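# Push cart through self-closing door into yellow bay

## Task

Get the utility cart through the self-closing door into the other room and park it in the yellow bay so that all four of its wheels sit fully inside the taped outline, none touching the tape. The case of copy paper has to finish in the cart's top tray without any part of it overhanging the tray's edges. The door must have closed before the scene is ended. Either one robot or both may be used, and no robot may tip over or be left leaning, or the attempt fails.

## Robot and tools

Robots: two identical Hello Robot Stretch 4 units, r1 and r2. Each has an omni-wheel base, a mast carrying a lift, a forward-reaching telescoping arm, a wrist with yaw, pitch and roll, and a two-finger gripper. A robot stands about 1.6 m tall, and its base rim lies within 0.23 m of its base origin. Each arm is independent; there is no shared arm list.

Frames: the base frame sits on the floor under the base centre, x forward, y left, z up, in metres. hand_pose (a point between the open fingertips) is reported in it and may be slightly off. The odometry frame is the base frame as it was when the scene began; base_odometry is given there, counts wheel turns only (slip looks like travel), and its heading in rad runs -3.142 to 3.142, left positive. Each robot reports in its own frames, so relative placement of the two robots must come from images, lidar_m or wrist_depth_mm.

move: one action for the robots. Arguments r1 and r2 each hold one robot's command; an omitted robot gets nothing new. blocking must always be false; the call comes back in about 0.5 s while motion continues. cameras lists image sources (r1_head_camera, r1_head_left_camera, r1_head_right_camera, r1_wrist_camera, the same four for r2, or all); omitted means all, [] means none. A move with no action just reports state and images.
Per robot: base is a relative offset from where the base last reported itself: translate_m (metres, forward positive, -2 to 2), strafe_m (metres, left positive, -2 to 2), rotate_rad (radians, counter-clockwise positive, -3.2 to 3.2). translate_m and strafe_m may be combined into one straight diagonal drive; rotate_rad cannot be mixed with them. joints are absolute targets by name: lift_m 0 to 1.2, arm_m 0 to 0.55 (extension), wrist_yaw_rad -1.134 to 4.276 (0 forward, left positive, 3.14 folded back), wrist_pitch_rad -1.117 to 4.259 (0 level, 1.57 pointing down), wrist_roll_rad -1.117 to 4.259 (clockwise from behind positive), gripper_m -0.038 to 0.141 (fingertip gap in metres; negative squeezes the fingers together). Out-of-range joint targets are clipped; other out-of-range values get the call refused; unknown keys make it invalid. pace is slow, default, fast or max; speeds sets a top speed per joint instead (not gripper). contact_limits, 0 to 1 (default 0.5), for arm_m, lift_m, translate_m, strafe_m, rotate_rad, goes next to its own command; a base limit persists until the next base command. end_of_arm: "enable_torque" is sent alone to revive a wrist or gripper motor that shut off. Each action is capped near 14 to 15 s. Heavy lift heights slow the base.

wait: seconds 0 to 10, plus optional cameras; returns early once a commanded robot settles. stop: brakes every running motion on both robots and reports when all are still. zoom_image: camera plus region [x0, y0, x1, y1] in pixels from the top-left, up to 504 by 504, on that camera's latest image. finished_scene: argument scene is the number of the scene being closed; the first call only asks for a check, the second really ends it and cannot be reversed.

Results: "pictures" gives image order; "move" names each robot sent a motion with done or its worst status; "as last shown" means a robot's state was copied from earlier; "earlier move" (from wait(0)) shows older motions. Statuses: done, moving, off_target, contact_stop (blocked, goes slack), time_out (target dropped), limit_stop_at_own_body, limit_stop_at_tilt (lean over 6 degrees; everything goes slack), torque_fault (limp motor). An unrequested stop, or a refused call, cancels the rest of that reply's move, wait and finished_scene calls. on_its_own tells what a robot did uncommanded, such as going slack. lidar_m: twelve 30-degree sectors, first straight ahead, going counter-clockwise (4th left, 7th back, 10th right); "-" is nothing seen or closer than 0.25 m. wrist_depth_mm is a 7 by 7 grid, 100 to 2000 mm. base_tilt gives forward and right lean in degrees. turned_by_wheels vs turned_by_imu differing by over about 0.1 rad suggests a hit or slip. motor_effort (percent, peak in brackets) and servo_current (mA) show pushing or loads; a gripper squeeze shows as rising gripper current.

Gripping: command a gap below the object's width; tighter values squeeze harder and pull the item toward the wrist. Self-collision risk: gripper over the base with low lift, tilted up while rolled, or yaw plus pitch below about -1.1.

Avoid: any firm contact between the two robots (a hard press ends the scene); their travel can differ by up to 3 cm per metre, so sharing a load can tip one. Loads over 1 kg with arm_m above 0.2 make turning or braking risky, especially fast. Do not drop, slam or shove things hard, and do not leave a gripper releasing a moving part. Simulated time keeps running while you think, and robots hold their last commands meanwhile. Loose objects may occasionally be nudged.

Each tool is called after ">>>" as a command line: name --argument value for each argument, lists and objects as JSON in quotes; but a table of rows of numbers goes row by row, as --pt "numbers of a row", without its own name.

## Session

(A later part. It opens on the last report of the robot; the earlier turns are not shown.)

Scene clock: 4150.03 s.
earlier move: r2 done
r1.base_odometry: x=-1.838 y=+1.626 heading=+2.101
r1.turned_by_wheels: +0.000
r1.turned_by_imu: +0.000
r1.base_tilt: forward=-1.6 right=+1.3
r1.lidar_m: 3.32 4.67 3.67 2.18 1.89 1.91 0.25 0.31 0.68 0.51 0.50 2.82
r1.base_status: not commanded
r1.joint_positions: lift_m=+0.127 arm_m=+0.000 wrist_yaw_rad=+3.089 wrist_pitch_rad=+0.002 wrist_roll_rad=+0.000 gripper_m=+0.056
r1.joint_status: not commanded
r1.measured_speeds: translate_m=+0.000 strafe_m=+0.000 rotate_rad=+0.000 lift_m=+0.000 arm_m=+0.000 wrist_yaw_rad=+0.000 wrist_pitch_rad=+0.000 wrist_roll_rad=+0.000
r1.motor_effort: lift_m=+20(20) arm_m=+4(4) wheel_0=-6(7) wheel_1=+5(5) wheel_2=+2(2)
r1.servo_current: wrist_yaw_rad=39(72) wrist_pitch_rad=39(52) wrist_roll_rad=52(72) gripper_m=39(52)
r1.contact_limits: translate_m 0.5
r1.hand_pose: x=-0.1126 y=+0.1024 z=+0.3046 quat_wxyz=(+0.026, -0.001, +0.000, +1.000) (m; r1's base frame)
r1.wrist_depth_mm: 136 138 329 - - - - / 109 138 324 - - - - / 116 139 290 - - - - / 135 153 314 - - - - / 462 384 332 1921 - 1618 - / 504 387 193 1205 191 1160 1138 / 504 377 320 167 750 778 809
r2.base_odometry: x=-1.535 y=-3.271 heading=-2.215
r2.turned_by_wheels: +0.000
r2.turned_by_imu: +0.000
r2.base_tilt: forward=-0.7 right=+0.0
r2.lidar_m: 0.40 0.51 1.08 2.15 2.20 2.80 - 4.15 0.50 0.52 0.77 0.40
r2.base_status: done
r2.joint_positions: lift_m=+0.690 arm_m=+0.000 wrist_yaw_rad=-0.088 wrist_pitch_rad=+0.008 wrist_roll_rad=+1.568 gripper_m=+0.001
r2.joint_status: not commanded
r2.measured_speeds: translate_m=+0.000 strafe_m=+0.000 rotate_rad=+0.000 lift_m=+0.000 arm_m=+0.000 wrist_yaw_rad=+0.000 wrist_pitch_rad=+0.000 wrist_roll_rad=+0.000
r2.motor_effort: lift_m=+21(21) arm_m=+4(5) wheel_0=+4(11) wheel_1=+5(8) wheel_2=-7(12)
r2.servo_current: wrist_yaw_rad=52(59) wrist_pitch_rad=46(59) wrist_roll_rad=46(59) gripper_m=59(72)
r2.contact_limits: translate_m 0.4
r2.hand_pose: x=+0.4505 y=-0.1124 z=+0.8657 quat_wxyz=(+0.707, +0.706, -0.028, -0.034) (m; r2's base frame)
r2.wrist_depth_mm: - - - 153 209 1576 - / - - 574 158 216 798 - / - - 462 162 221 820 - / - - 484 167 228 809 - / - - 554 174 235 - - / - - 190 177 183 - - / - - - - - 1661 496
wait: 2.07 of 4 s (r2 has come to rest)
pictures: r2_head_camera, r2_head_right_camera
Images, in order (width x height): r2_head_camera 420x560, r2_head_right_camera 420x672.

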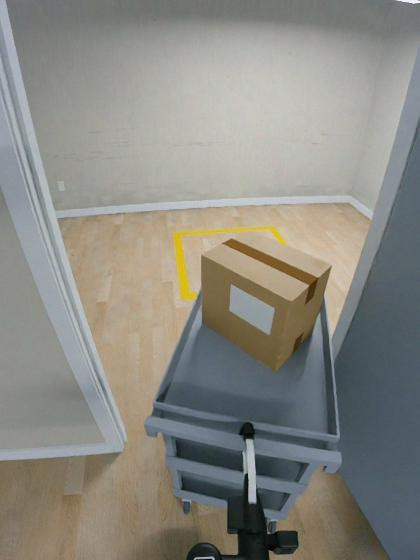

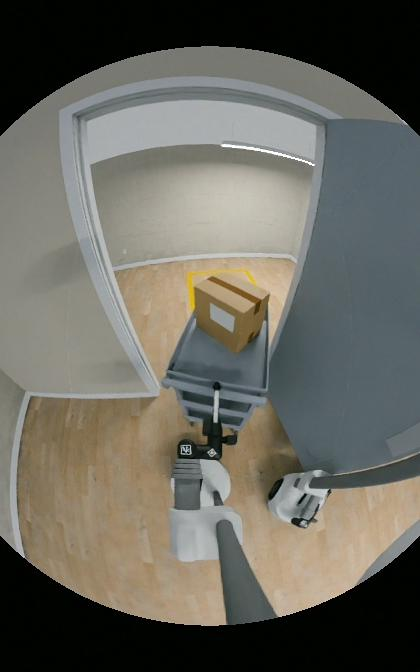

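>>> move --r2 '{"base": {"translate_m": 0.13, "strafe_m": -0.018}, "pace": "slow", "contact_limits": {"translate_m": 0.4}}' --blocking false --cameras '[]'

>>> wait --seconds 4 --cameras '["r2_head_camera", "r2_head_right_camera"]'

>>> zoom_image --camera "r2_head_camera" --region '[130, 385, 200, 465]'

>>> zoom_image --camera "r2_head_camera" --region '[285, 395, 355, 475]'

>>> zoom_image --camera "r2_head_camera" --region '[270, 200, 400, 440]'

Scene clock: 4212.60 s.
move: r2 moving
r1.base_odometry: x=-1.838 y=+1.626 heading=+2.101
r1.turned_by_wheels: +0.000
r1.turned_by_imu: +0.000
r1.base_tilt: forward=-1.6 right=+1.3
r1.lidar_m: 3.32 4.65 3.68 2.18 1.90 1.91 0.25 0.30 0.69 0.51 0.51 2.81
r1.base_status: not commanded
r1.joint_positions: lift_m=+0.127 arm_m=+0.000 wrist_yaw_rad=+3.089 wrist_pitch_rad=+0.002 wrist_roll_rad=+0.000 gripper_m=+0.056
r1.joint_status: not commanded
r1.measured_speeds: translate_m=+0.000 strafe_m=+0.000 rotate_rad=+0.000 lift_m=+0.000 arm_m=+0.000 wrist_yaw_rad=+0.000 wrist_pitch_rad=+0.000 wrist_roll_rad=+0.000
r1.motor_effort: lift_m=+20(20) arm_m=+4(4) wheel_0=-6(7) wheel_1=+5(5) wheel_2=+2(2)
r1.servo_current: wrist_yaw_rad=52(65) wrist_pitch_rad=33(52) wrist_roll_rad=52(59) gripper_m=39(46)
r1.contact_limits: translate_m 0.5
r1.hand_pose: x=-0.1126 y=+0.1024 z=+0.3046 quat_wxyz=(+0.026, -0.001, +0.000, +1.000) (m; r1's base frame)
r1.wrist_depth_mm: 136 138 325 - - - - / 109 138 320 - - - - / 116 139 291 - - - - / 135 153 314 - - - - / 462 382 330 1921 - 1576 - / 500 387 193 1205 190 1138 1118 / 504 375 320 167 750 778 809
r2.base_odometry: x=-1.544 y=-3.280 heading=-2.215
r2.turned_by_wheels: +0.000
r2.turned_by_imu: +0.000
r2.base_tilt: forward=-0.6 right=+0.0
r2.lidar_m: 0.41 0.49 1.04 2.16 2.20 2.85 - 4.12 0.52 0.53 0.76 0.42
r2.base_status: translate_m moving; strafe_m moving
r2.joint_positions: lift_m=+0.690 arm_m=+0.000 wrist_yaw_rad=-0.088 wrist_pitch_rad=+0.008 wrist_roll_rad=+1.568 gripper_m=+0.001
r2.joint_status: not commanded
r2.measured_speeds: translate_m=+0.048 strafe_m=-0.006 rotate_rad=-0.001 lift_m=+0.000 arm_m=+0.000 wrist_yaw_rad=+0.000 wrist_pitch_rad=+0.000 wrist_roll_rad=+0.000
r2.motor_effort: lift_m=+21(21) arm_m=+4(4) wheel_0=+9(10) wheel_1=+6(7) wheel_2=-12(13)
r2.servo_current: wrist_yaw_rad=33(59) wrist_pitch_rad=52(52) wrist_roll_rad=39(52) gripper_m=59(65)
r2.contact_limits: translate_m 0.4
r2.hand_pose: x=+0.4505 y=-0.1124 z=+0.8657 quat_wxyz=(+0.707, +0.706, -0.028, -0.034) (m; r2's base frame)
r2.wrist_depth_mm: - - - 153 209 1499 - / - - 580 158 215 798 - / - - 459 163 220 798 - / - - 480 167 227 842 - / - - 554 173 236 - - / - - 190 176 183 - - / - - - - - 1661 496
pictures: none
No camera images: "cameras" was empty.

Scene clock: 4214.67 s.
earlier move: r2 done
r1.base_odometry: x=-1.838 y=+1.626 heading=+2.101
r1.turned_by_wheels: +0.000
r1.turned_by_imu: +0.000
r1.base_tilt: forward=-1.6 right=+1.3
r1.lidar_m: 3.34 4.67 3.67 2.20 1.91 1.91 0.25 0.31 0.78 0.53 0.54 2.82
r1.base_status: not commanded
r1.joint_positions: lift_m=+0.127 arm_m=+0.000 wrist_yaw_rad=+3.089 wrist_pitch_rad=+0.002 wrist_roll_rad=+0.000 gripper_m=+0.056
r1.joint_status: not commanded
r1.measured_speeds: translate_m=+0.000 strafe_m=+0.000 rotate_rad=+0.000 lift_m=+0.000 arm_m=+0.000 wrist_yaw_rad=+0.000 wrist_pitch_rad=+0.000 wrist_roll_rad=+0.000
r1.motor_effort: lift_m=+20(20) arm_m=+4(4) wheel_0=-6(7) wheel_1=+5(5) wheel_2=+2(2)
r1.servo_current: wrist_yaw_rad=65(65) wrist_pitch_rad=46(52) wrist_roll_rad=39(72) gripper_m=39(52)
r1.contact_limits: translate_m 0.5
r1.hand_pose: x=-0.1126 y=+0.1024 z=+0.3046 quat_wxyz=(+0.026, -0.001, +0.000, +1.000) (m; r1's base frame)
r1.wrist_depth_mm: 136 138 327 - - - - / 109 138 324 - - - - / 116 139 290 - - - - / 135 153 314 - - - - / 459 384 329 1921 - 1661 - / 500 384 193 1205 191 1160 1118 / 508 379 322 167 750 768 798
r2.base_odometry: x=-1.627 y=-3.364 heading=-2.214
r2.turned_by_wheels: +0.000
r2.turned_by_imu: +0.001
r2.base_tilt: forward=-0.7 right=+0.1
r2.lidar_m: 0.41 0.51 0.88 1.97 2.23 2.88 - 4.07 0.53 0.66 0.72 0.42
r2.base_status: done
r2.joint_positions: lift_m=+0.690 arm_m=+0.000 wrist_yaw_rad=-0.088 wrist_pitch_rad=+0.008 wrist_roll_rad=+1.568 gripper_m=+0.001
r2.joint_status: not commanded
r2.measured_speeds: translate_m=+0.000 strafe_m=+0.000 rotate_rad=+0.000 lift_m=+0.000 arm_m=+0.000 wrist_yaw_rad=+0.000 wrist_pitch_rad=+0.000 wrist_roll_rad=+0.000
r2.motor_effort: lift_m=+21(21) arm_m=+4(5) wheel_0=+5(11) wheel_1=+4(8) wheel_2=-7(13)
r2.servo_current: wrist_yaw_rad=59(59) wrist_pitch_rad=52(59) wrist_roll_rad=46(59) gripper_m=52(65)
r2.contact_limits: translate_m 0.4
r2.hand_pose: x=+0.4505 y=-0.1124 z=+0.8657 quat_wxyz=(+0.707, +0.706, -0.028, -0.034) (m; r2's base frame)
r2.wrist_depth_mm: - - - 152 208 1499 - / - - 564 157 213 - - / - 500 455 162 221 820 - / - - 480 167 227 831 - / - - 559 173 235 - - / - - 190 176 183 - - / - - - - - 1661 492
wait: 2.07 of 4 s (r2 has come to rest)
pictures: r2_head_camera, r2_head_right_camera
Images, in order (width x height): r2_head_camera 420x560, r2_head_right_camera 420x672.

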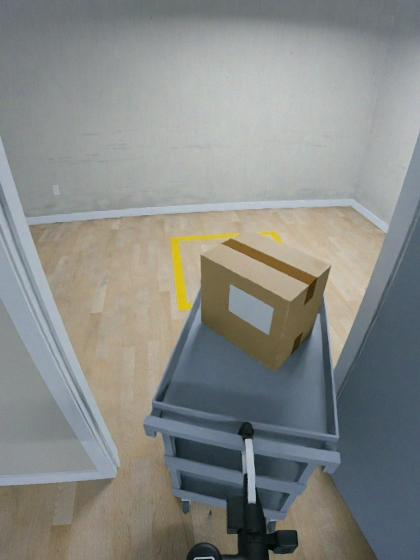

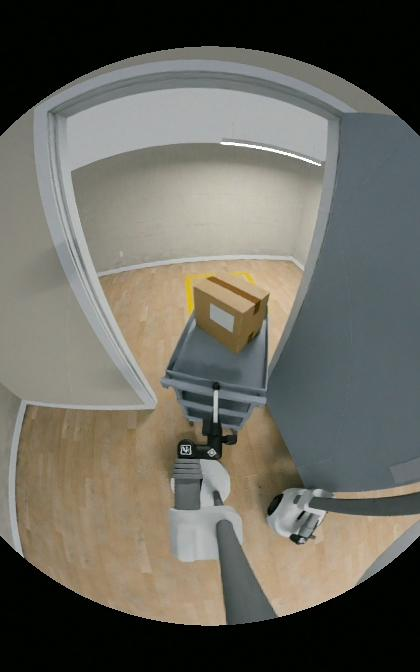

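Scaled by 6.300 from the camera's 420x560 image, which has a finer 1200x1600 frame.

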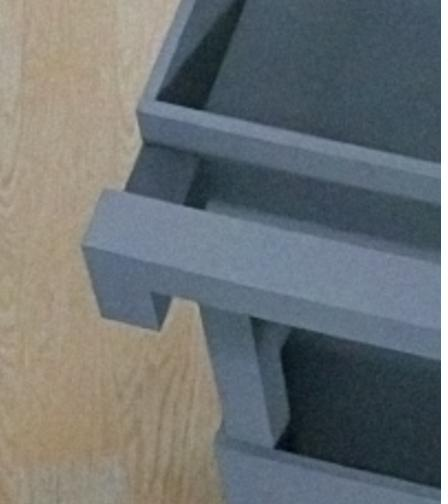

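Scaled by 6.300 from the camera's 420x560 image, which has a finer 1200x1600 frame.

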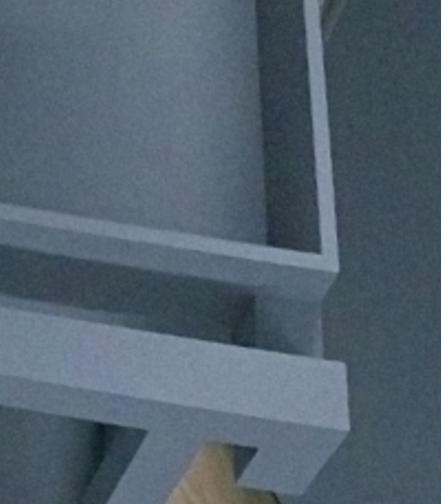

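Scaled by 2.100 from the camera's 420x560 image, which has a finer 1200x1600 frame.

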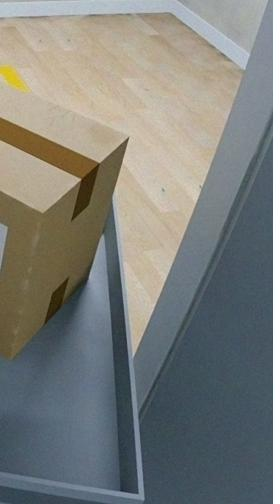

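>>> zoom_image --camera "r2_head_camera" --region '[0, 330, 170, 500]'

>>> zoom_image --camera "r2_head_right_camera" --region '[100, 250, 340, 550]'

>>> wait --seconds 0 --cameras '["r2_head_left_camera"]'

Scaled by 2.965 from the camera's 420x560 image, which has a finer 1200x1600 frame.

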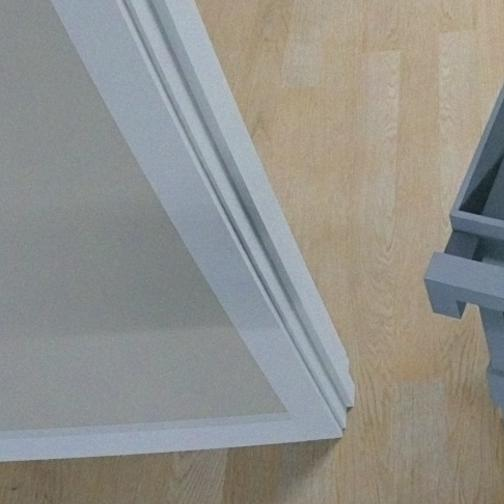

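Scaled by 1.680 from the camera's 420x672 image, which has a finer 600x960 frame.

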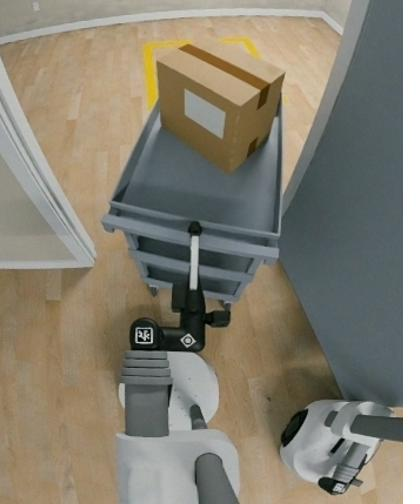

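Scene clock: 4269.97 s.
r1.base_odometry: x=-1.838 y=+1.626 heading=+2.101
r1.turned_by_wheels: +0.000
r1.turned_by_imu: +0.000
r1.base_tilt: forward=-1.6 right=+1.3
r1.lidar_m: 3.32 4.67 3.67 2.21 1.90 1.89 0.25 0.30 0.80 0.53 0.56 2.81
r1.base_status: not commanded
r1.joint_positions: lift_m=+0.127 arm_m=+0.000 wrist_yaw_rad=+3.089 wrist_pitch_rad=+0.002 wrist_roll_rad=+0.000 gripper_m=+0.056
r1.joint_status: not commanded
r1.measured_speeds: translate_m=+0.000 strafe_m=+0.000 rotate_rad=+0.000 lift_m=+0.000 arm_m=+0.000 wrist_yaw_rad=+0.000 wrist_pitch_rad=+0.000 wrist_roll_rad=+0.000
r1.motor_effort: lift_m=+20(20) arm_m=+4(4) wheel_0=-6(7) wheel_1=+5(5) wheel_2=+2(2)
r1.servo_current: wrist_yaw_rad=46(65) wrist_pitch_rad=46(52) wrist_roll_rad=52(72) gripper_m=33(52)
r1.contact_limits: translate_m 0.5
r1.hand_pose: x=-0.1126 y=+0.1024 z=+0.3046 quat_wxyz=(+0.026, -0.001, +0.000, +1.000) (m; r1's base frame)
r1.wrist_depth_mm: 136 138 327 - - - - / 109 138 322 - - - - / 116 139 290 - - - - / 135 153 314 - - - - / 459 384 330 1863 - 1618 - / 504 389 193 1182 190 1182 1138 / 508 377 322 166 750 788 809
r2.base_odometry: x=-1.627 y=-3.364 heading=-2.214
r2.turned_by_wheels: +0.000
r2.turned_by_imu: +0.000
r2.base_tilt: forward=-0.7 right=+0.1
r2.lidar_m: 0.40 0.49 0.89 1.98 2.24 2.85 - 4.08 0.55 0.65 0.74 0.40
r2.base_status: done
r2.joint_positions: lift_m=+0.690 arm_m=+0.000 wrist_yaw_rad=-0.088 wrist_pitch_rad=+0.008 wrist_roll_rad=+1.568 gripper_m=+0.001
r2.joint_status: not commanded
r2.measured_speeds: translate_m=+0.000 strafe_m=+0.000 rotate_rad=+0.000 lift_m=+0.000 arm_m=+0.000 wrist_yaw_rad=+0.000 wrist_pitch_rad=+0.000 wrist_roll_rad=+0.000
r2.motor_effort: lift_m=+21(21) arm_m=+4(5) wheel_0=+6(11) wheel_1=+4(8) wheel_2=-7(13)
r2.servo_current: wrist_yaw_rad=52(59) wrist_pitch_rad=52(59) wrist_roll_rad=52(59) gripper_m=65(65)
r2.contact_limits: translate_m 0.4
r2.hand_pose: x=+0.4505 y=-0.1124 z=+0.8657 quat_wxyz=(+0.707, +0.706, -0.028, -0.034) (m; r2's base frame)
r2.wrist_depth_mm: - - - 151 208 1499 - / - - 569 157 214 - - / - 500 459 162 220 809 - / - - 480 167 227 798 - / - - 554 172 236 - - / - - 190 176 185 - - / - - - - - 1708 496
pictures: r2_head_left_camera
Images, in order (width x height): r2_head_left_camera 420x672.

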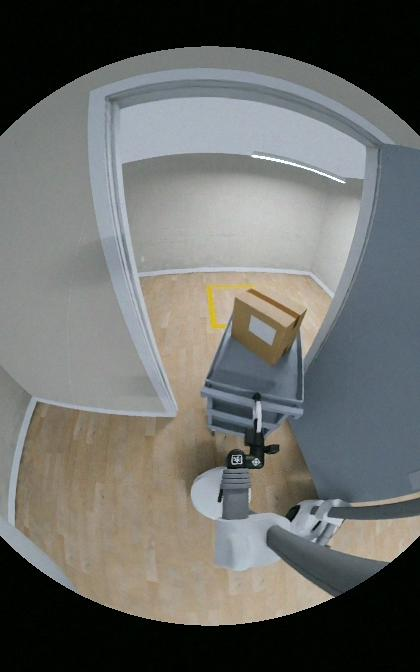

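>>> move --r2 '{"base": {"translate_m": 0.2, "strafe_m": -0.0285}, "pace": "slow", "contact_limits": {"translate_m": 0.4}}' --blocking false --cameras '[]'

>>> wait --seconds 4 --cameras '["r2_head_camera", "r2_head_left_camera"]'

>>> zoom_image --camera "r2_head_camera" --region '[130, 385, 200, 465]'

>>> zoom_image --camera "r2_head_camera" --region '[285, 395, 355, 475]'

>>> zoom_image --camera "r2_head_camera" --region '[130, 180, 400, 400]'

Scene clock: 4317.73 s.
move: r2 moving
r1.base_odometry: x=-1.838 y=+1.626 heading=+2.101
r1.turned_by_wheels: +0.000
r1.turned_by_imu: +0.000
r1.base_tilt: forward=-1.6 right=+1.3
r1.lidar_m: 3.29 4.63 3.69 2.19 1.88 1.90 0.25 0.30 0.81 0.55 0.58 2.83
r1.base_status: not commanded
r1.joint_positions: lift_m=+0.127 arm_m=+0.000 wrist_yaw_rad=+3.089 wrist_pitch_rad=+0.002 wrist_roll_rad=+0.000 gripper_m=+0.056
r1.joint_status: not commanded
r1.measured_speeds: translate_m=+0.000 strafe_m=+0.000 rotate_rad=+0.000 lift_m=+0.000 arm_m=+0.000 wrist_yaw_rad=+0.000 wrist_pitch_rad=+0.000 wrist_roll_rad=+0.000
r1.motor_effort: lift_m=+20(20) arm_m=+4(4) wheel_0=-6(7) wheel_1=+5(5) wheel_2=+2(2)
r1.servo_current: wrist_yaw_rad=39(65) wrist_pitch_rad=46(46) wrist_roll_rad=46(72) gripper_m=39(46)
r1.contact_limits: translate_m 0.5
r1.hand_pose: x=-0.1126 y=+0.1024 z=+0.3046 quat_wxyz=(+0.026, -0.001, +0.000, +1.000) (m; r1's base frame)
r1.wrist_depth_mm: 136 138 327 - - - - / 109 138 324 - - - - / 116 139 291 - - - - / 135 153 312 - - - - / 459 384 330 1863 - 1618 - / 500 387 193 1205 190 1160 1138 / 504 375 320 167 750 778 809
r2.base_odometry: x=-1.636 y=-3.373 heading=-2.214
r2.turned_by_wheels: +0.000
r2.turned_by_imu: +0.001
r2.base_tilt: forward=-0.6 right=+0.1
r2.lidar_m: 0.41 0.48 0.90 1.90 2.20 2.83 - 4.07 0.58 0.68 0.73 0.42
r2.base_status: translate_m moving; strafe_m moving
r2.joint_positions: lift_m=+0.690 arm_m=+0.000 wrist_yaw_rad=-0.088 wrist_pitch_rad=+0.008 wrist_roll_rad=+1.568 gripper_m=+0.001
r2.joint_status: not commanded
r2.measured_speeds: translate_m=+0.048 strafe_m=-0.007 rotate_rad=+0.000 lift_m=+0.000 arm_m=+0.000 wrist_yaw_rad=+0.000 wrist_pitch_rad=+0.000 wrist_roll_rad=+0.000
r2.motor_effort: lift_m=+21(21) arm_m=+4(5) wheel_0=+9(9) wheel_1=+5(7) wheel_2=-9(12)
r2.servo_current: wrist_yaw_rad=52(52) wrist_pitch_rad=52(52) wrist_roll_rad=39(59) gripper_m=65(72)
r2.contact_limits: translate_m 0.4
r2.hand_pose: x=+0.4505 y=-0.1124 z=+0.8657 quat_wxyz=(+0.707, +0.706, -0.028, -0.034) (m; r2's base frame)
r2.wrist_depth_mm: - - - 151 207 1499 - / - - 574 157 215 768 - / - 500 462 162 220 809 - / - - 480 167 227 820 - / - - 559 172 235 - - / - - 190 176 184 - - / - - - - - 1618 492
pictures: none
No camera images: "cameras" was empty.

Scene clock: 4320.53 s.
earlier move: r2 done
r1.base_odometry: x=-1.838 y=+1.626 heading=+2.101
r1.turned_by_wheels: +0.000
r1.turned_by_imu: +0.000
r1.base_tilt: forward=-1.6 right=+1.3
r1.lidar_m: 3.32 4.66 3.69 2.19 1.90 1.90 0.25 0.30 0.71 0.61 2.38 2.83
r1.base_status: not commanded
r1.joint_positions: lift_m=+0.127 arm_m=+0.000 wrist_yaw_rad=+3.089 wrist_pitch_rad=+0.002 wrist_roll_rad=+0.000 gripper_m=+0.056
r1.joint_status: not commanded
r1.measured_speeds: translate_m=+0.000 strafe_m=+0.000 rotate_rad=+0.000 lift_m=+0.000 arm_m=+0.000 wrist_yaw_rad=+0.000 wrist_pitch_rad=+0.000 wrist_roll_rad=+0.000
r1.motor_effort: lift_m=+20(20) arm_m=+4(4) wheel_0=-6(7) wheel_1=+5(5) wheel_2=+2(2)
r1.servo_current: wrist_yaw_rad=20(65) wrist_pitch_rad=39(52) wrist_roll_rad=59(78) gripper_m=39(52)
r1.contact_limits: translate_m 0.5
r1.hand_pose: x=-0.1126 y=+0.1024 z=+0.3046 quat_wxyz=(+0.026, -0.001, +0.000, +1.000) (m; r1's base frame)
r1.wrist_depth_mm: 136 138 325 - - - - / 109 138 324 - - - - / 116 139 291 - - - - / 135 153 314 - - - - / 462 384 330 1921 - 1618 - / 504 389 193 1205 190 1160 1118 / 508 377 322 167 732 768 798
r2.base_odometry: x=-1.769 y=-3.506 heading=-2.214
r2.turned_by_wheels: +0.000
r2.turned_by_imu: +0.001
r2.base_tilt: forward=-0.7 right=+0.1
r2.lidar_m: 0.40 0.49 0.63 1.43 2.29 2.92 - 0.66 0.64 0.65 0.64 0.41
r2.base_status: done
r2.joint_positions: lift_m=+0.690 arm_m=+0.000 wrist_yaw_rad=-0.088 wrist_pitch_rad=+0.008 wrist_roll_rad=+1.568 gripper_m=+0.001
r2.joint_status: not commanded
r2.measured_speeds: translate_m=+0.000 strafe_m=+0.000 rotate_rad=+0.000 lift_m=+0.000 arm_m=+0.000 wrist_yaw_rad=+0.000 wrist_pitch_rad=+0.000 wrist_roll_rad=+0.000
r2.motor_effort: lift_m=+21(21) arm_m=+4(5) wheel_0=+6(12) wheel_1=+3(7) wheel_2=-5(12)
r2.servo_current: wrist_yaw_rad=46(65) wrist_pitch_rad=52(59) wrist_roll_rad=52(72) gripper_m=65(72)
r2.contact_limits: translate_m 0.4
r2.hand_pose: x=+0.4505 y=-0.1124 z=+0.8657 quat_wxyz=(+0.707, +0.706, -0.028, -0.034) (m; r2's base frame)
r2.wrist_depth_mm: - - - 151 207 1537 - / - - 569 157 214 - - / - 500 459 162 221 809 - / - - 480 167 227 809 - / - - 564 172 236 - - / - - 190 176 183 - - / - - - - - 1661 492
wait: 2.80 of 4 s (r2 has come to rest)
pictures: r2_head_camera, r2_head_left_camera
Images, in order (width x height): r2_head_camera 420x560, r2_head_left_camera 420x672.

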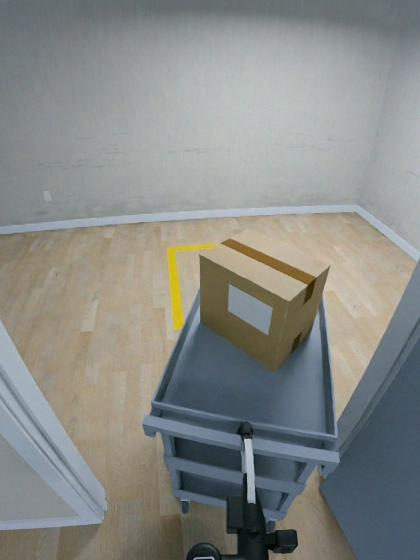

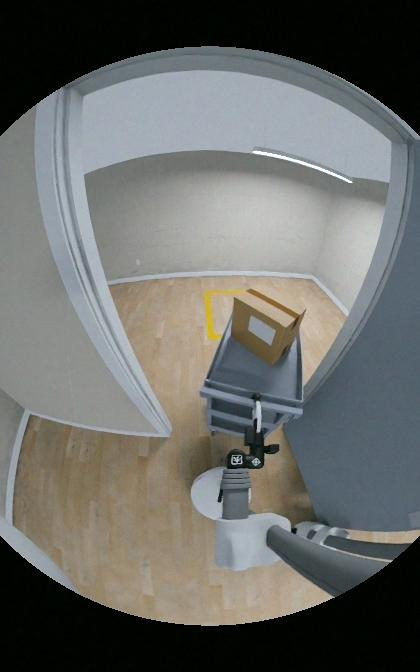

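Scaled by 6.300 from the camera's 420x560 image, which has a finer 1200x1600 frame.

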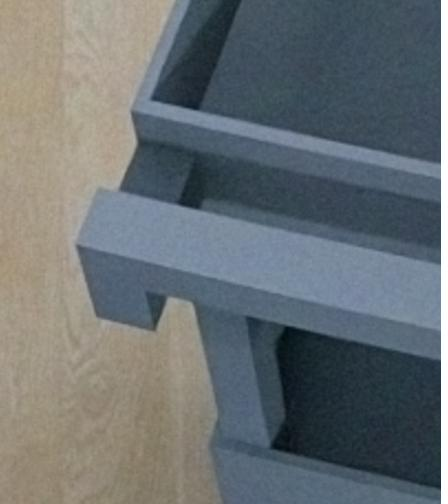

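Scaled by 6.300 from the camera's 420x560 image, which has a finer 1200x1600 frame.

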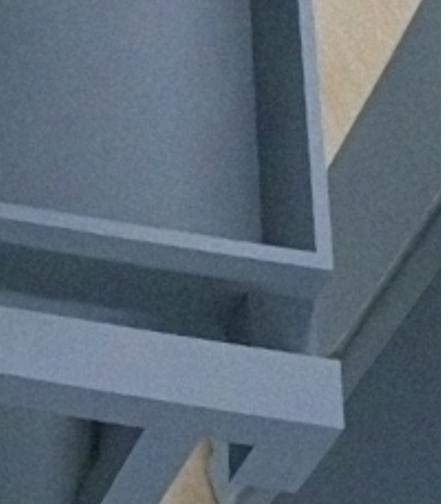

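Scaled by 1.867 from the camera's 420x560 image, which has a finer 1200x1600 frame.

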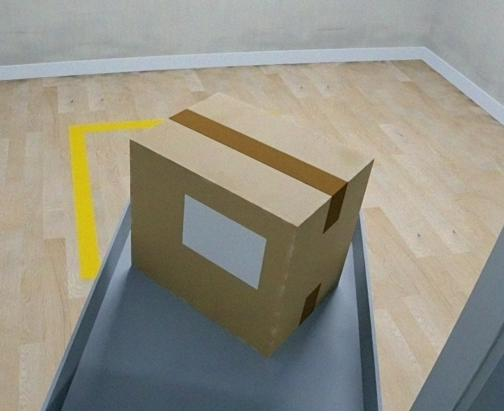

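>>> move --r2 '{"base": {"translate_m": 0.25, "strafe_m": -0.0356}, "pace": "slow", "contact_limits": {"translate_m": 0.4}}' --blocking false --cameras '[]'

>>> wait --seconds 5 --cameras '["r2_head_camera", "r2_head_right_camera", "r2_head_left_camera"]'

>>> zoom_image --camera "r2_head_camera" --region '[130, 385, 200, 465]'

>>> zoom_image --camera "r2_head_camera" --region '[285, 395, 355, 475]'

>>> zoom_image --camera "r2_head_camera" --region '[130, 180, 400, 400]'

Scene clock: 4350.07 s.
move: r2 moving
r1.base_odometry: x=-1.838 y=+1.626 heading=+2.101
r1.turned_by_wheels: +0.000
r1.turned_by_imu: +0.000
r1.base_tilt: forward=-1.6 right=+1.3
r1.lidar_m: 3.31 4.66 3.65 2.16 1.90 1.91 0.25 0.31 0.70 0.62 2.39 2.82
r1.base_status: not commanded
r1.joint_positions: lift_m=+0.127 arm_m=+0.000 wrist_yaw_rad=+3.089 wrist_pitch_rad=+0.002 wrist_roll_rad=+0.000 gripper_m=+0.056
r1.joint_status: not commanded
r1.measured_speeds: translate_m=+0.000 strafe_m=+0.000 rotate_rad=+0.000 lift_m=+0.000 arm_m=+0.000 wrist_yaw_rad=+0.000 wrist_pitch_rad=+0.000 wrist_roll_rad=+0.000
r1.motor_effort: lift_m=+20(20) arm_m=+4(4) wheel_0=-6(7) wheel_1=+5(5) wheel_2=+2(2)
r1.servo_current: wrist_yaw_rad=59(59) wrist_pitch_rad=46(52) wrist_roll_rad=59(59) gripper_m=39(46)
r1.contact_limits: translate_m 0.5
r1.hand_pose: x=-0.1126 y=+0.1024 z=+0.3046 quat_wxyz=(+0.026, -0.001, +0.000, +1.000) (m; r1's base frame)
r1.wrist_depth_mm: 136 138 327 - - - - / 109 138 324 - - - - / 116 139 290 - - - - / 135 153 312 - - - - / 459 384 329 1983 - 1576 - / 504 387 193 1182 190 1160 1138 / 508 377 322 167 750 778 809
r2.base_odometry: x=-1.778 y=-3.515 heading=-2.214
r2.turned_by_wheels: +0.000
r2.turned_by_imu: +0.001
r2.base_tilt: forward=-0.7 right=+0.1
r2.lidar_m: 0.43 0.50 0.64 1.39 2.27 2.91 - 0.68 0.64 0.64 0.66 0.41
r2.base_status: translate_m moving; strafe_m moving
r2.joint_positions: lift_m=+0.690 arm_m=+0.000 wrist_yaw_rad=-0.088 wrist_pitch_rad=+0.008 wrist_roll_rad=+1.568 gripper_m=+0.001
r2.joint_status: not commanded
r2.measured_speeds: translate_m=+0.049 strafe_m=-0.008 rotate_rad=+0.000 lift_m=+0.000 arm_m=+0.000 wrist_yaw_rad=+0.000 wrist_pitch_rad=+0.000 wrist_roll_rad=+0.000
r2.motor_effort: lift_m=+21(21) arm_m=+4(4) wheel_0=+6(12) wheel_1=+6(6) wheel_2=-10(10)
r2.servo_current: wrist_yaw_rad=46(59) wrist_pitch_rad=46(52) wrist_roll_rad=46(52) gripper_m=65(65)
r2.contact_limits: translate_m 0.4
r2.hand_pose: x=+0.4505 y=-0.1124 z=+0.8657 quat_wxyz=(+0.707, +0.706, -0.028, -0.034) (m; r2's base frame)
r2.wrist_depth_mm: - - - 151 207 1499 - / - - 564 157 214 - - / - 496 459 160 219 820 - / - - 480 167 228 820 - / - - 559 172 235 - - / - - 189 176 182 - - / - - - - - 1661 488
pictures: none
No camera images: "cameras" was empty.

Scene clock: 4353.37 s.
earlier move: r2 done
r1.base_odometry: x=-1.838 y=+1.626 heading=+2.101
r1.turned_by_wheels: +0.000
r1.turned_by_imu: +0.000
r1.base_tilt: forward=-1.6 right=+1.2
r1.lidar_m: 3.33 4.69 3.67 2.17 1.90 1.91 0.25 0.32 0.78 0.78 2.41 2.81
r1.base_status: not commanded
r1.joint_positions: lift_m=+0.127 arm_m=+0.000 wrist_yaw_rad=+3.089 wrist_pitch_rad=+0.002 wrist_roll_rad=+0.000 gripper_m=+0.056
r1.joint_status: not commanded
r1.measured_speeds: translate_m=+0.000 strafe_m=+0.000 rotate_rad=+0.000 lift_m=+0.000 arm_m=+0.000 wrist_yaw_rad=+0.000 wrist_pitch_rad=+0.000 wrist_roll_rad=+0.000
r1.motor_effort: lift_m=+20(20) arm_m=+4(4) wheel_0=-6(7) wheel_1=+5(5) wheel_2=+2(2)
r1.servo_current: wrist_yaw_rad=46(65) wrist_pitch_rad=46(52) wrist_roll_rad=59(65) gripper_m=39(52)
r1.contact_limits: translate_m 0.5
r1.hand_pose: x=-0.1126 y=+0.1024 z=+0.3046 quat_wxyz=(+0.026, -0.001, +0.000, +1.000) (m; r1's base frame)
r1.wrist_depth_mm: 136 138 327 - - - - / 109 138 320 - - - - / 116 139 290 - - - - / 135 153 314 - - - - / 459 382 330 1921 - 1576 - / 500 387 193 1182 191 1160 1138 / 512 375 322 167 750 768 820
r2.base_odometry: x=-1.948 y=-3.685 heading=-2.214
r2.turned_by_wheels: +0.000
r2.turned_by_imu: +0.001
r2.base_tilt: forward=-0.7 right=+0.0
r2.lidar_m: 0.41 0.47 0.51 0.73 2.35 3.00 - 0.79 0.66 0.53 0.56 0.43
r2.base_status: done
r2.joint_positions: lift_m=+0.690 arm_m=+0.000 wrist_yaw_rad=-0.088 wrist_pitch_rad=+0.008 wrist_roll_rad=+1.568 gripper_m=+0.001
r2.joint_status: not commanded
r2.measured_speeds: translate_m=+0.000 strafe_m=+0.000 rotate_rad=+0.000 lift_m=+0.000 arm_m=+0.000 wrist_yaw_rad=+0.000 wrist_pitch_rad=+0.000 wrist_roll_rad=+0.000
r2.motor_effort: lift_m=+21(21) arm_m=+4(5) wheel_0=+5(13) wheel_1=+4(7) wheel_2=-4(12)
r2.servo_current: wrist_yaw_rad=52(65) wrist_pitch_rad=52(59) wrist_roll_rad=52(59) gripper_m=65(72)
r2.contact_limits: translate_m 0.4
r2.hand_pose: x=+0.4505 y=-0.1123 z=+0.8657 quat_wxyz=(+0.707, +0.706, -0.028, -0.034) (m; r2's base frame)
r2.wrist_depth_mm: - - - 152 208 1537 574 / - - 574 158 214 798 - / - 500 459 162 221 820 - / - - 480 167 228 820 - / - - 554 173 236 - - / - - 190 177 182 - - / - - - - - 1708 496
wait: 3.30 of 5 s (r2 has come to rest)
pictures: r2_head_camera, r2_head_left_camera, r2_head_right_camera
Images, in order (width x height): r2_head_camera 420x560, r2_head_left_camera 420x672, r2_head_right_camera 420x672.

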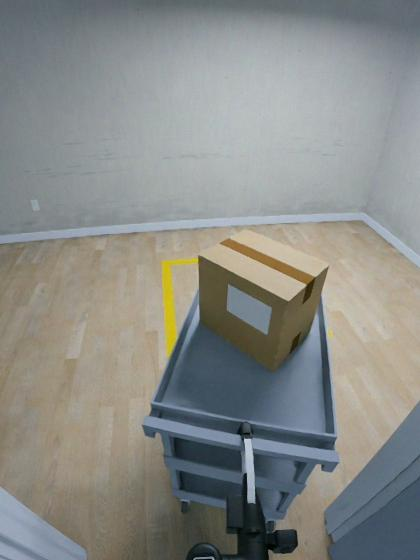

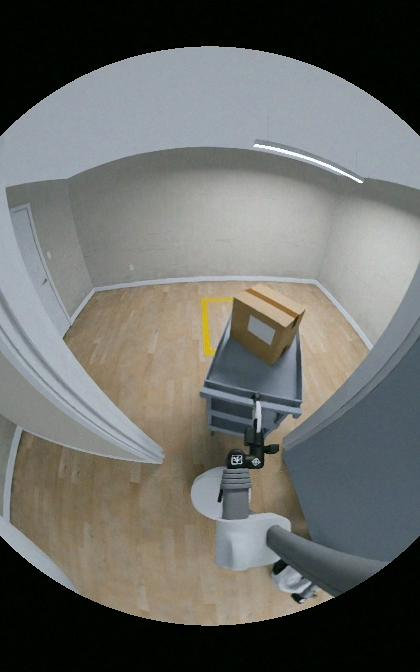

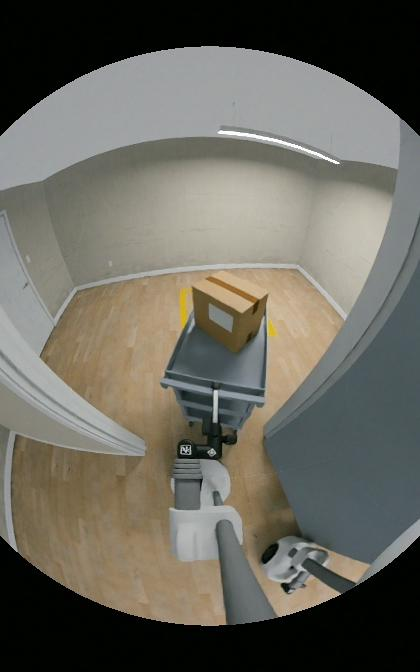

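Scaled by 6.300 from the camera's 420x560 image, which has a finer 1200x1600 frame.

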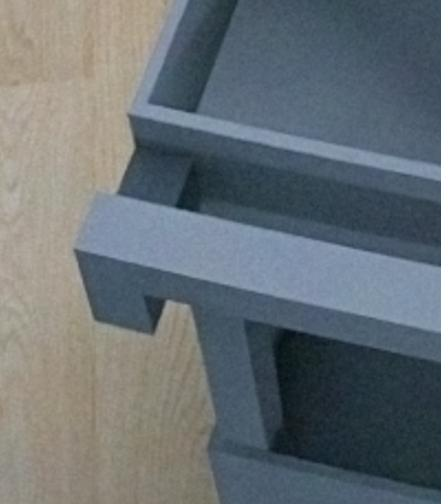

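Scaled by 6.300 from the camera's 420x560 image, which has a finer 1200x1600 frame.

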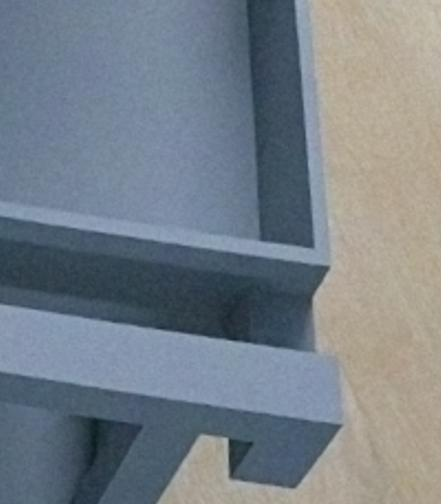

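Scaled by 1.867 from the camera's 420x560 image, which has a finer 1200x1600 frame.

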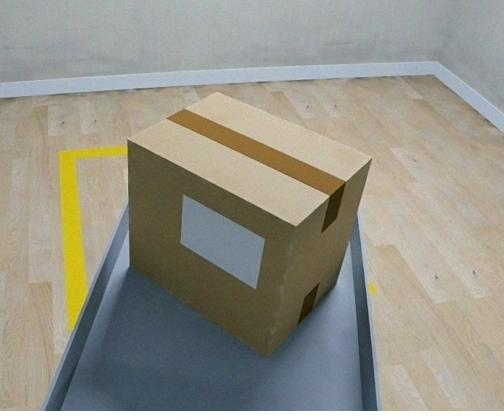

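>>> zoom_image --camera "r2_head_camera" --region '[270, 390, 420, 560]'

>>> zoom_image --camera "r2_head_right_camera" --region '[140, 320, 340, 620]'

Scaled by 2.965 from the camera's 420x560 image, which has a finer 1200x1600 frame.

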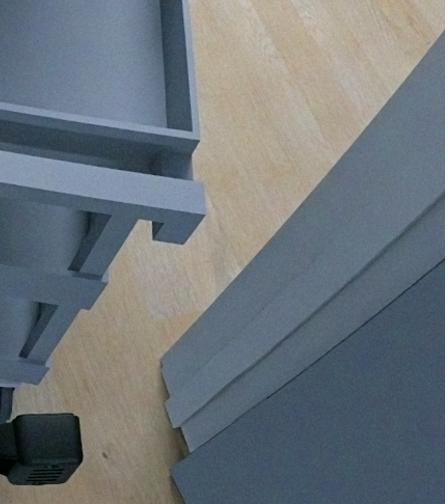

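Scaled by 1.680 from the camera's 420x672 image, which has a finer 600x960 frame.

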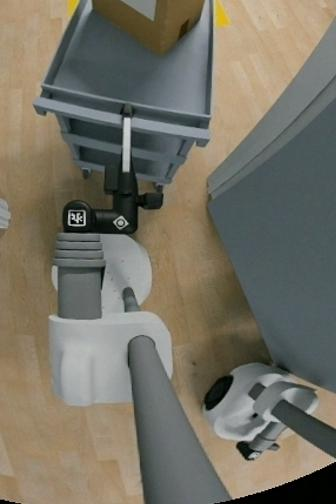

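>>> move --r2 '{"base": {"translate_m": 0.06, "strafe_m": -0.11}, "pace": "slow", "contact_limits": {"translate_m": 0.4, "strafe_m": 0.4}}' --blocking false --cameras '[]'

>>> wait --seconds 5 --cameras '["r2_head_camera", "r2_head_right_camera"]'

>>> zoom_image --camera "r2_head_camera" --region '[130, 385, 200, 465]'

>>> zoom_image --camera "r2_head_camera" --region '[270, 390, 420, 560]'

>>> zoom_image --camera "r2_head_camera" --region '[130, 180, 400, 400]'

r2: "contact_limits": translate_m and strafe_m are given together and make one move, which takes one limit: state it under one of them only
Scene clock: 4459.07 s.
r1.base_odometry: x=-1.838 y=+1.626 heading=+2.101
r1.turned_by_wheels: +0.000
r1.turned_by_imu: +0.000
r1.base_tilt: forward=-1.6 right=+1.2
r1.lidar_m: 3.33 4.65 3.67 2.15 1.88 1.90 0.25 0.29 0.77 0.80 2.38 2.81
r1.base_status: not commanded
r1.joint_positions: lift_m=+0.127 arm_m=+0.000 wrist_yaw_rad=+3.089 wrist_pitch_rad=+0.002 wrist_roll_rad=+0.000 gripper_m=+0.056
r1.joint_status: not commanded
r1.measured_speeds: translate_m=+0.000 strafe_m=+0.000 rotate_rad=+0.000 lift_m=+0.000 arm_m=+0.000 wrist_yaw_rad=+0.000 wrist_pitch_rad=+0.000 wrist_roll_rad=+0.000
r1.motor_effort: lift_m=+20(20) arm_m=+4(4) wheel_0=-6(7) wheel_1=+5(5) wheel_2=+2(2)
r1.servo_current: wrist_yaw_rad=59(65) wrist_pitch_rad=46(52) wrist_roll_rad=39(65) gripper_m=46(52)
r1.contact_limits: translate_m 0.5
r1.hand_pose: x=-0.1126 y=+0.1024 z=+0.3046 quat_wxyz=(+0.026, -0.001, +0.000, +1.000) (m; r1's base frame)
r1.wrist_depth_mm: 136 138 325 - - - - / 109 138 324 - - - - / 116 139 289 - - - - / 135 153 312 - - - - / 459 382 330 1921 - 1618 - / 504 392 193 1205 190 1182 1118 / 508 379 320 167 741 778 809
r2.base_odometry: x=-1.948 y=-3.685 heading=-2.214
r2.turned_by_wheels: +0.000
r2.turned_by_imu: +0.000
r2.base_tilt: forward=-0.6 right=+0.1
r2.lidar_m: 0.40 0.49 0.51 0.76 2.34 3.01 - 0.81 0.68 0.54 0.55 0.40
r2.base_status: done
r2.joint_positions: lift_m=+0.690 arm_m=+0.000 wrist_yaw_rad=-0.088 wrist_pitch_rad=+0.008 wrist_roll_rad=+1.568 gripper_m=+0.001
r2.joint_status: not commanded
r2.measured_speeds: translate_m=+0.000 strafe_m=+0.000 rotate_rad=+0.000 lift_m=+0.000 arm_m=+0.000 wrist_yaw_rad=+0.000 wrist_pitch_rad=+0.000 wrist_roll_rad=+0.000
r2.motor_effort: lift_m=+21(21) arm_m=+4(5) wheel_0=+5(13) wheel_1=+4(7) wheel_2=-5(12)
r2.servo_current: wrist_yaw_rad=52(65) wrist_pitch_rad=52(59) wrist_roll_rad=46(59) gripper_m=65(72)
r2.contact_limits: translate_m 0.4
r2.hand_pose: x=+0.4505 y=-0.1123 z=+0.8657 quat_wxyz=(+0.707, +0.706, -0.028, -0.034) (m; r2's base frame)
r2.wrist_depth_mm: - - - 152 208 1499 574 / - - 580 158 215 798 - / - 504 462 162 220 809 - / - - 480 166 227 809 - / - - 559 173 236 - - / - - 190 176 183 - - / - - - - - 1661 492
pictures: none

not run: a call was refused earlier in this reply.

Scaled by 6.300 from the camera's 420x560 image, which has a finer 1200x1600 frame.

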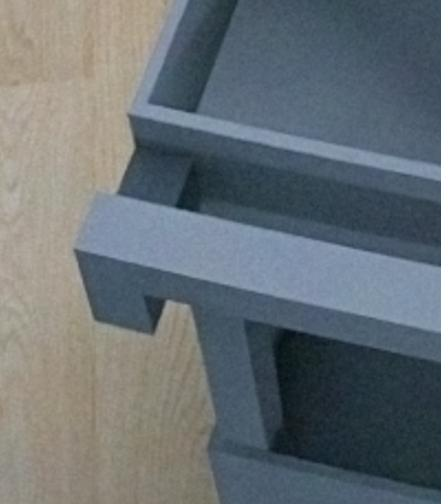

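Scaled by 2.965 from the camera's 420x560 image, which has a finer 1200x1600 frame.

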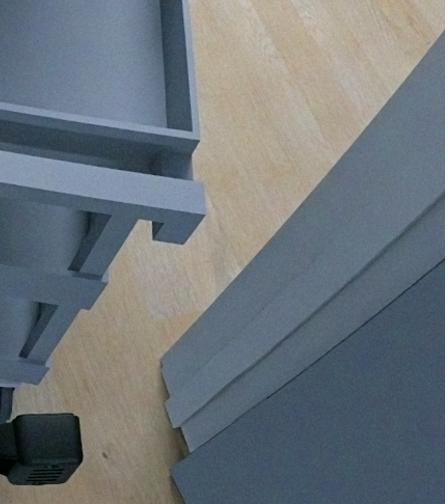

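Scaled by 1.867 from the camera's 420x560 image, which has a finer 1200x1600 frame.

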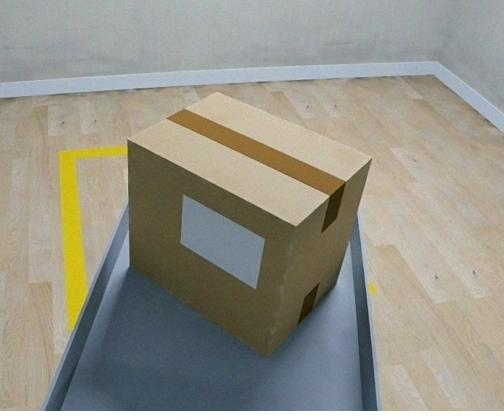

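>>> move --r2 '{"base": {"translate_m": 0.06, "strafe_m": -0.11}, "pace": "slow", "contact_limits": {"strafe_m": 0.4}}' --blocking false --cameras '[]'

>>> wait --seconds 5 --cameras '["r2_head_camera", "r2_head_right_camera"]'

>>> zoom_image --camera "r2_head_camera" --region '[130, 385, 200, 465]'

>>> zoom_image --camera "r2_head_camera" --region '[270, 390, 420, 560]'

>>> zoom_image --camera "r2_head_camera" --region '[130, 180, 400, 400]'

Scene clock: 4470.37 s.
move: r2 moving
r1.base_odometry: x=-1.838 y=+1.626 heading=+2.101
r1.turned_by_wheels: +0.000
r1.turned_by_imu: +0.000
r1.base_tilt: forward=-1.6 right=+1.2
r1.lidar_m: 3.31 4.65 3.67 2.19 1.91 1.88 0.25 0.30 0.80 0.78 2.41 2.81
r1.base_status: not commanded
r1.joint_positions: lift_m=+0.127 arm_m=+0.000 wrist_yaw_rad=+3.089 wrist_pitch_rad=+0.002 wrist_roll_rad=+0.000 gripper_m=+0.056
r1.joint_status: not commanded
r1.measured_speeds: translate_m=+0.000 strafe_m=+0.000 rotate_rad=+0.000 lift_m=+0.000 arm_m=+0.000 wrist_yaw_rad=+0.000 wrist_pitch_rad=+0.000 wrist_roll_rad=+0.000
r1.motor_effort: lift_m=+20(20) arm_m=+4(4) wheel_0=-6(6) wheel_1=+5(5) wheel_2=+2(2)
r1.servo_current: wrist_yaw_rad=39(65) wrist_pitch_rad=46(52) wrist_roll_rad=39(59) gripper_m=39(46)
r1.contact_limits: translate_m 0.5
r1.hand_pose: x=-0.1126 y=+0.1024 z=+0.3046 quat_wxyz=(+0.026, -0.001, +0.000, +1.000) (m; r1's base frame)
r1.wrist_depth_mm: 136 138 327 - - - - / 109 138 322 - - - - / 116 139 293 - - - - / 135 153 315 - - - - / 455 384 330 1808 - 1618 - / 508 387 192 1182 191 1160 1138 / 504 377 322 167 750 778 809
r2.base_odometry: x=-1.960 y=-3.683 heading=-2.214
r2.turned_by_wheels: +0.000
r2.turned_by_imu: +0.000
r2.base_tilt: forward=-0.7 right=+0.1
r2.lidar_m: 0.41 0.45 0.53 0.73 2.38 3.00 - 0.80 0.65 0.52 0.54 0.41
r2.base_status: translate_m moving; strafe_m moving
r2.joint_positions: lift_m=+0.690 arm_m=+0.000 wrist_yaw_rad=-0.088 wrist_pitch_rad=+0.008 wrist_roll_rad=+1.568 gripper_m=+0.001
r2.joint_status: not commanded
r2.measured_speeds: translate_m=+0.023 strafe_m=-0.043 rotate_rad=-0.001 lift_m=+0.000 arm_m=+0.000 wrist_yaw_rad=+0.000 wrist_pitch_rad=+0.000 wrist_roll_rad=+0.000
r2.motor_effort: lift_m=+21(21) arm_m=+4(4) wheel_0=+10(12) wheel_1=-5(8) wheel_2=-9(9)
r2.servo_current: wrist_yaw_rad=52(52) wrist_pitch_rad=52(52) wrist_roll_rad=33(59) gripper_m=65(65)
r2.contact_limits: strafe_m 0.4
r2.hand_pose: x=+0.4505 y=-0.1123 z=+0.8657 quat_wxyz=(+0.707, +0.706, -0.028, -0.034) (m; r2's base frame)
r2.wrist_depth_mm: - - - 153 209 1576 1078 / - - 585 158 216 798 - / - 504 469 163 222 809 - / - 504 480 167 228 831 - / - - 554 173 235 - - / - - 189 176 181 - - / - - - - - 1661 500
pictures: none
No camera images: "cameras" was empty.

Scene clock: 4472.40 s.
earlier move: r2 done
r1.base_odometry: x=-1.838 y=+1.626 heading=+2.101
r1.turned_by_wheels: +0.000
r1.turned_by_imu: +0.000
r1.base_tilt: forward=-1.6 right=+1.2
r1.lidar_m: 3.32 4.65 3.67 2.18 1.89 1.91 0.25 0.29 0.77 0.84 2.39 2.82
r1.base_status: not commanded
r1.joint_positions: lift_m=+0.127 arm_m=+0.000 wrist_yaw_rad=+3.089 wrist_pitch_rad=+0.002 wrist_roll_rad=+0.000 gripper_m=+0.056
r1.joint_status: not commanded
r1.measured_speeds: translate_m=+0.000 strafe_m=+0.000 rotate_rad=+0.000 lift_m=+0.000 arm_m=+0.000 wrist_yaw_rad=+0.000 wrist_pitch_rad=+0.000 wrist_roll_rad=+0.000
r1.motor_effort: lift_m=+20(20) arm_m=+4(4) wheel_0=-6(7) wheel_1=+5(5) wheel_2=+2(2)
r1.servo_current: wrist_yaw_rad=52(65) wrist_pitch_rad=39(52) wrist_roll_rad=52(72) gripper_m=39(52)
r1.contact_limits: translate_m 0.5
r1.hand_pose: x=-0.1126 y=+0.1024 z=+0.3046 quat_wxyz=(+0.026, -0.001, +0.000, +1.000) (m; r1's base frame)
r1.wrist_depth_mm: 136 138 327 - - - - / 109 138 324 - - - - / 116 138 290 - - - - / 135 153 315 - - - - / 462 387 329 1863 - 1576 - / 500 389 193 1182 191 1138 1118 / 508 375 322 167 741 768 809
r2.base_odometry: x=-2.071 y=-3.667 heading=-2.214
r2.turned_by_wheels: +0.000
r2.turned_by_imu: +0.001
r2.base_tilt: forward=-0.7 right=+0.1
r2.lidar_m: 0.38 0.42 0.59 0.59 2.45 3.14 - 0.77 0.53 0.43 0.44 0.43
r2.base_status: done
r2.joint_positions: lift_m=+0.690 arm_m=+0.000 wrist_yaw_rad=-0.087 wrist_pitch_rad=+0.008 wrist_roll_rad=+1.568 gripper_m=+0.001
r2.joint_status: not commanded
r2.measured_speeds: translate_m=+0.000 strafe_m=+0.000 rotate_rad=+0.000 lift_m=+0.000 arm_m=+0.000 wrist_yaw_rad=+0.000 wrist_pitch_rad=+0.000 wrist_roll_rad=+0.000
r2.motor_effort: lift_m=+21(21) arm_m=+4(5) wheel_0=+7(15) wheel_1=-5(8) wheel_2=-5(10)
r2.servo_current: wrist_yaw_rad=46(59) wrist_pitch_rad=52(52) wrist_roll_rad=52(59) gripper_m=65(65)
r2.contact_limits: strafe_m 0.4
r2.hand_pose: x=+0.4506 y=-0.1120 z=+0.8657 quat_wxyz=(+0.707, +0.706, -0.028, -0.033) (m; r2's base frame)
r2.wrist_depth_mm: - - - 173 233 1537 1138 / - - - 174 234 1708 - / - - 564 175 235 820 - / - 488 466 236 236 842 - / - - 504 177 239 854 - / - - 190 177 183 - - / - - - - - - -
wait: 2.03 of 5 s (r2 has come to rest)
pictures: r2_head_camera, r2_head_right_camera
Images, in order (width x height): r2_head_camera 420x560, r2_head_right_camera 420x672.

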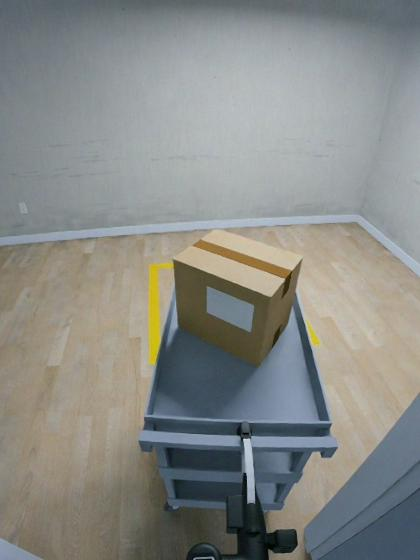

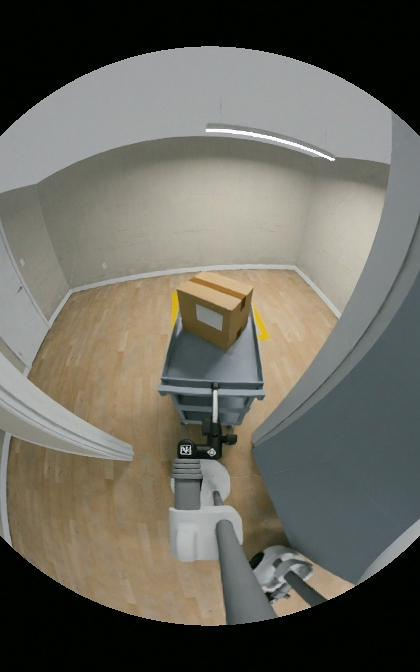

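Scaled by 6.300 from the camera's 420x560 image, which has a finer 1200x1600 frame.

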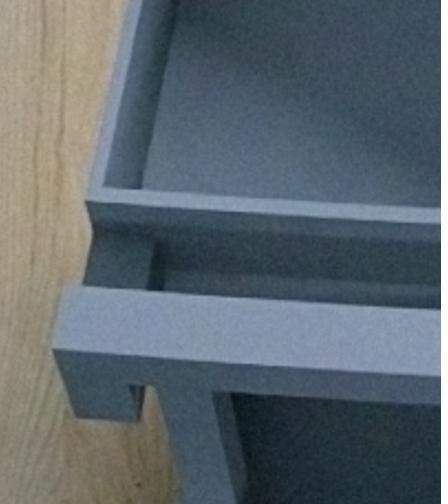

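Scaled by 2.965 from the camera's 420x560 image, which has a finer 1200x1600 frame.

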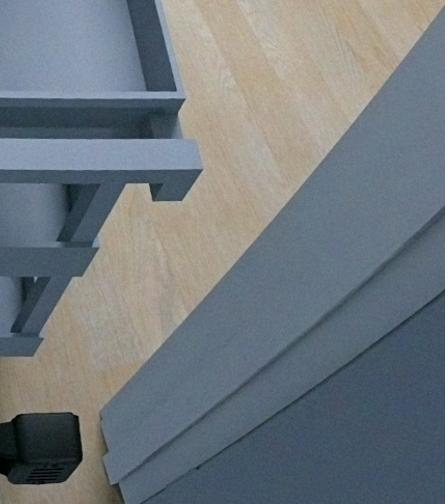

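Scaled by 1.867 from the camera's 420x560 image, which has a finer 1200x1600 frame.

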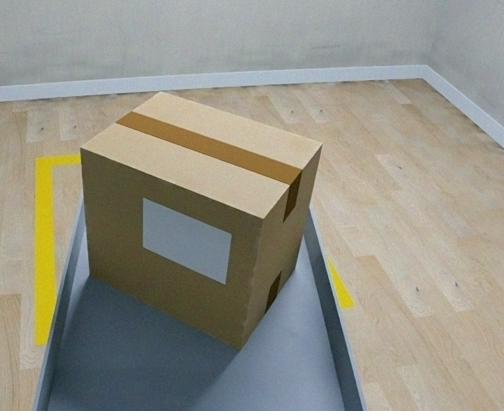

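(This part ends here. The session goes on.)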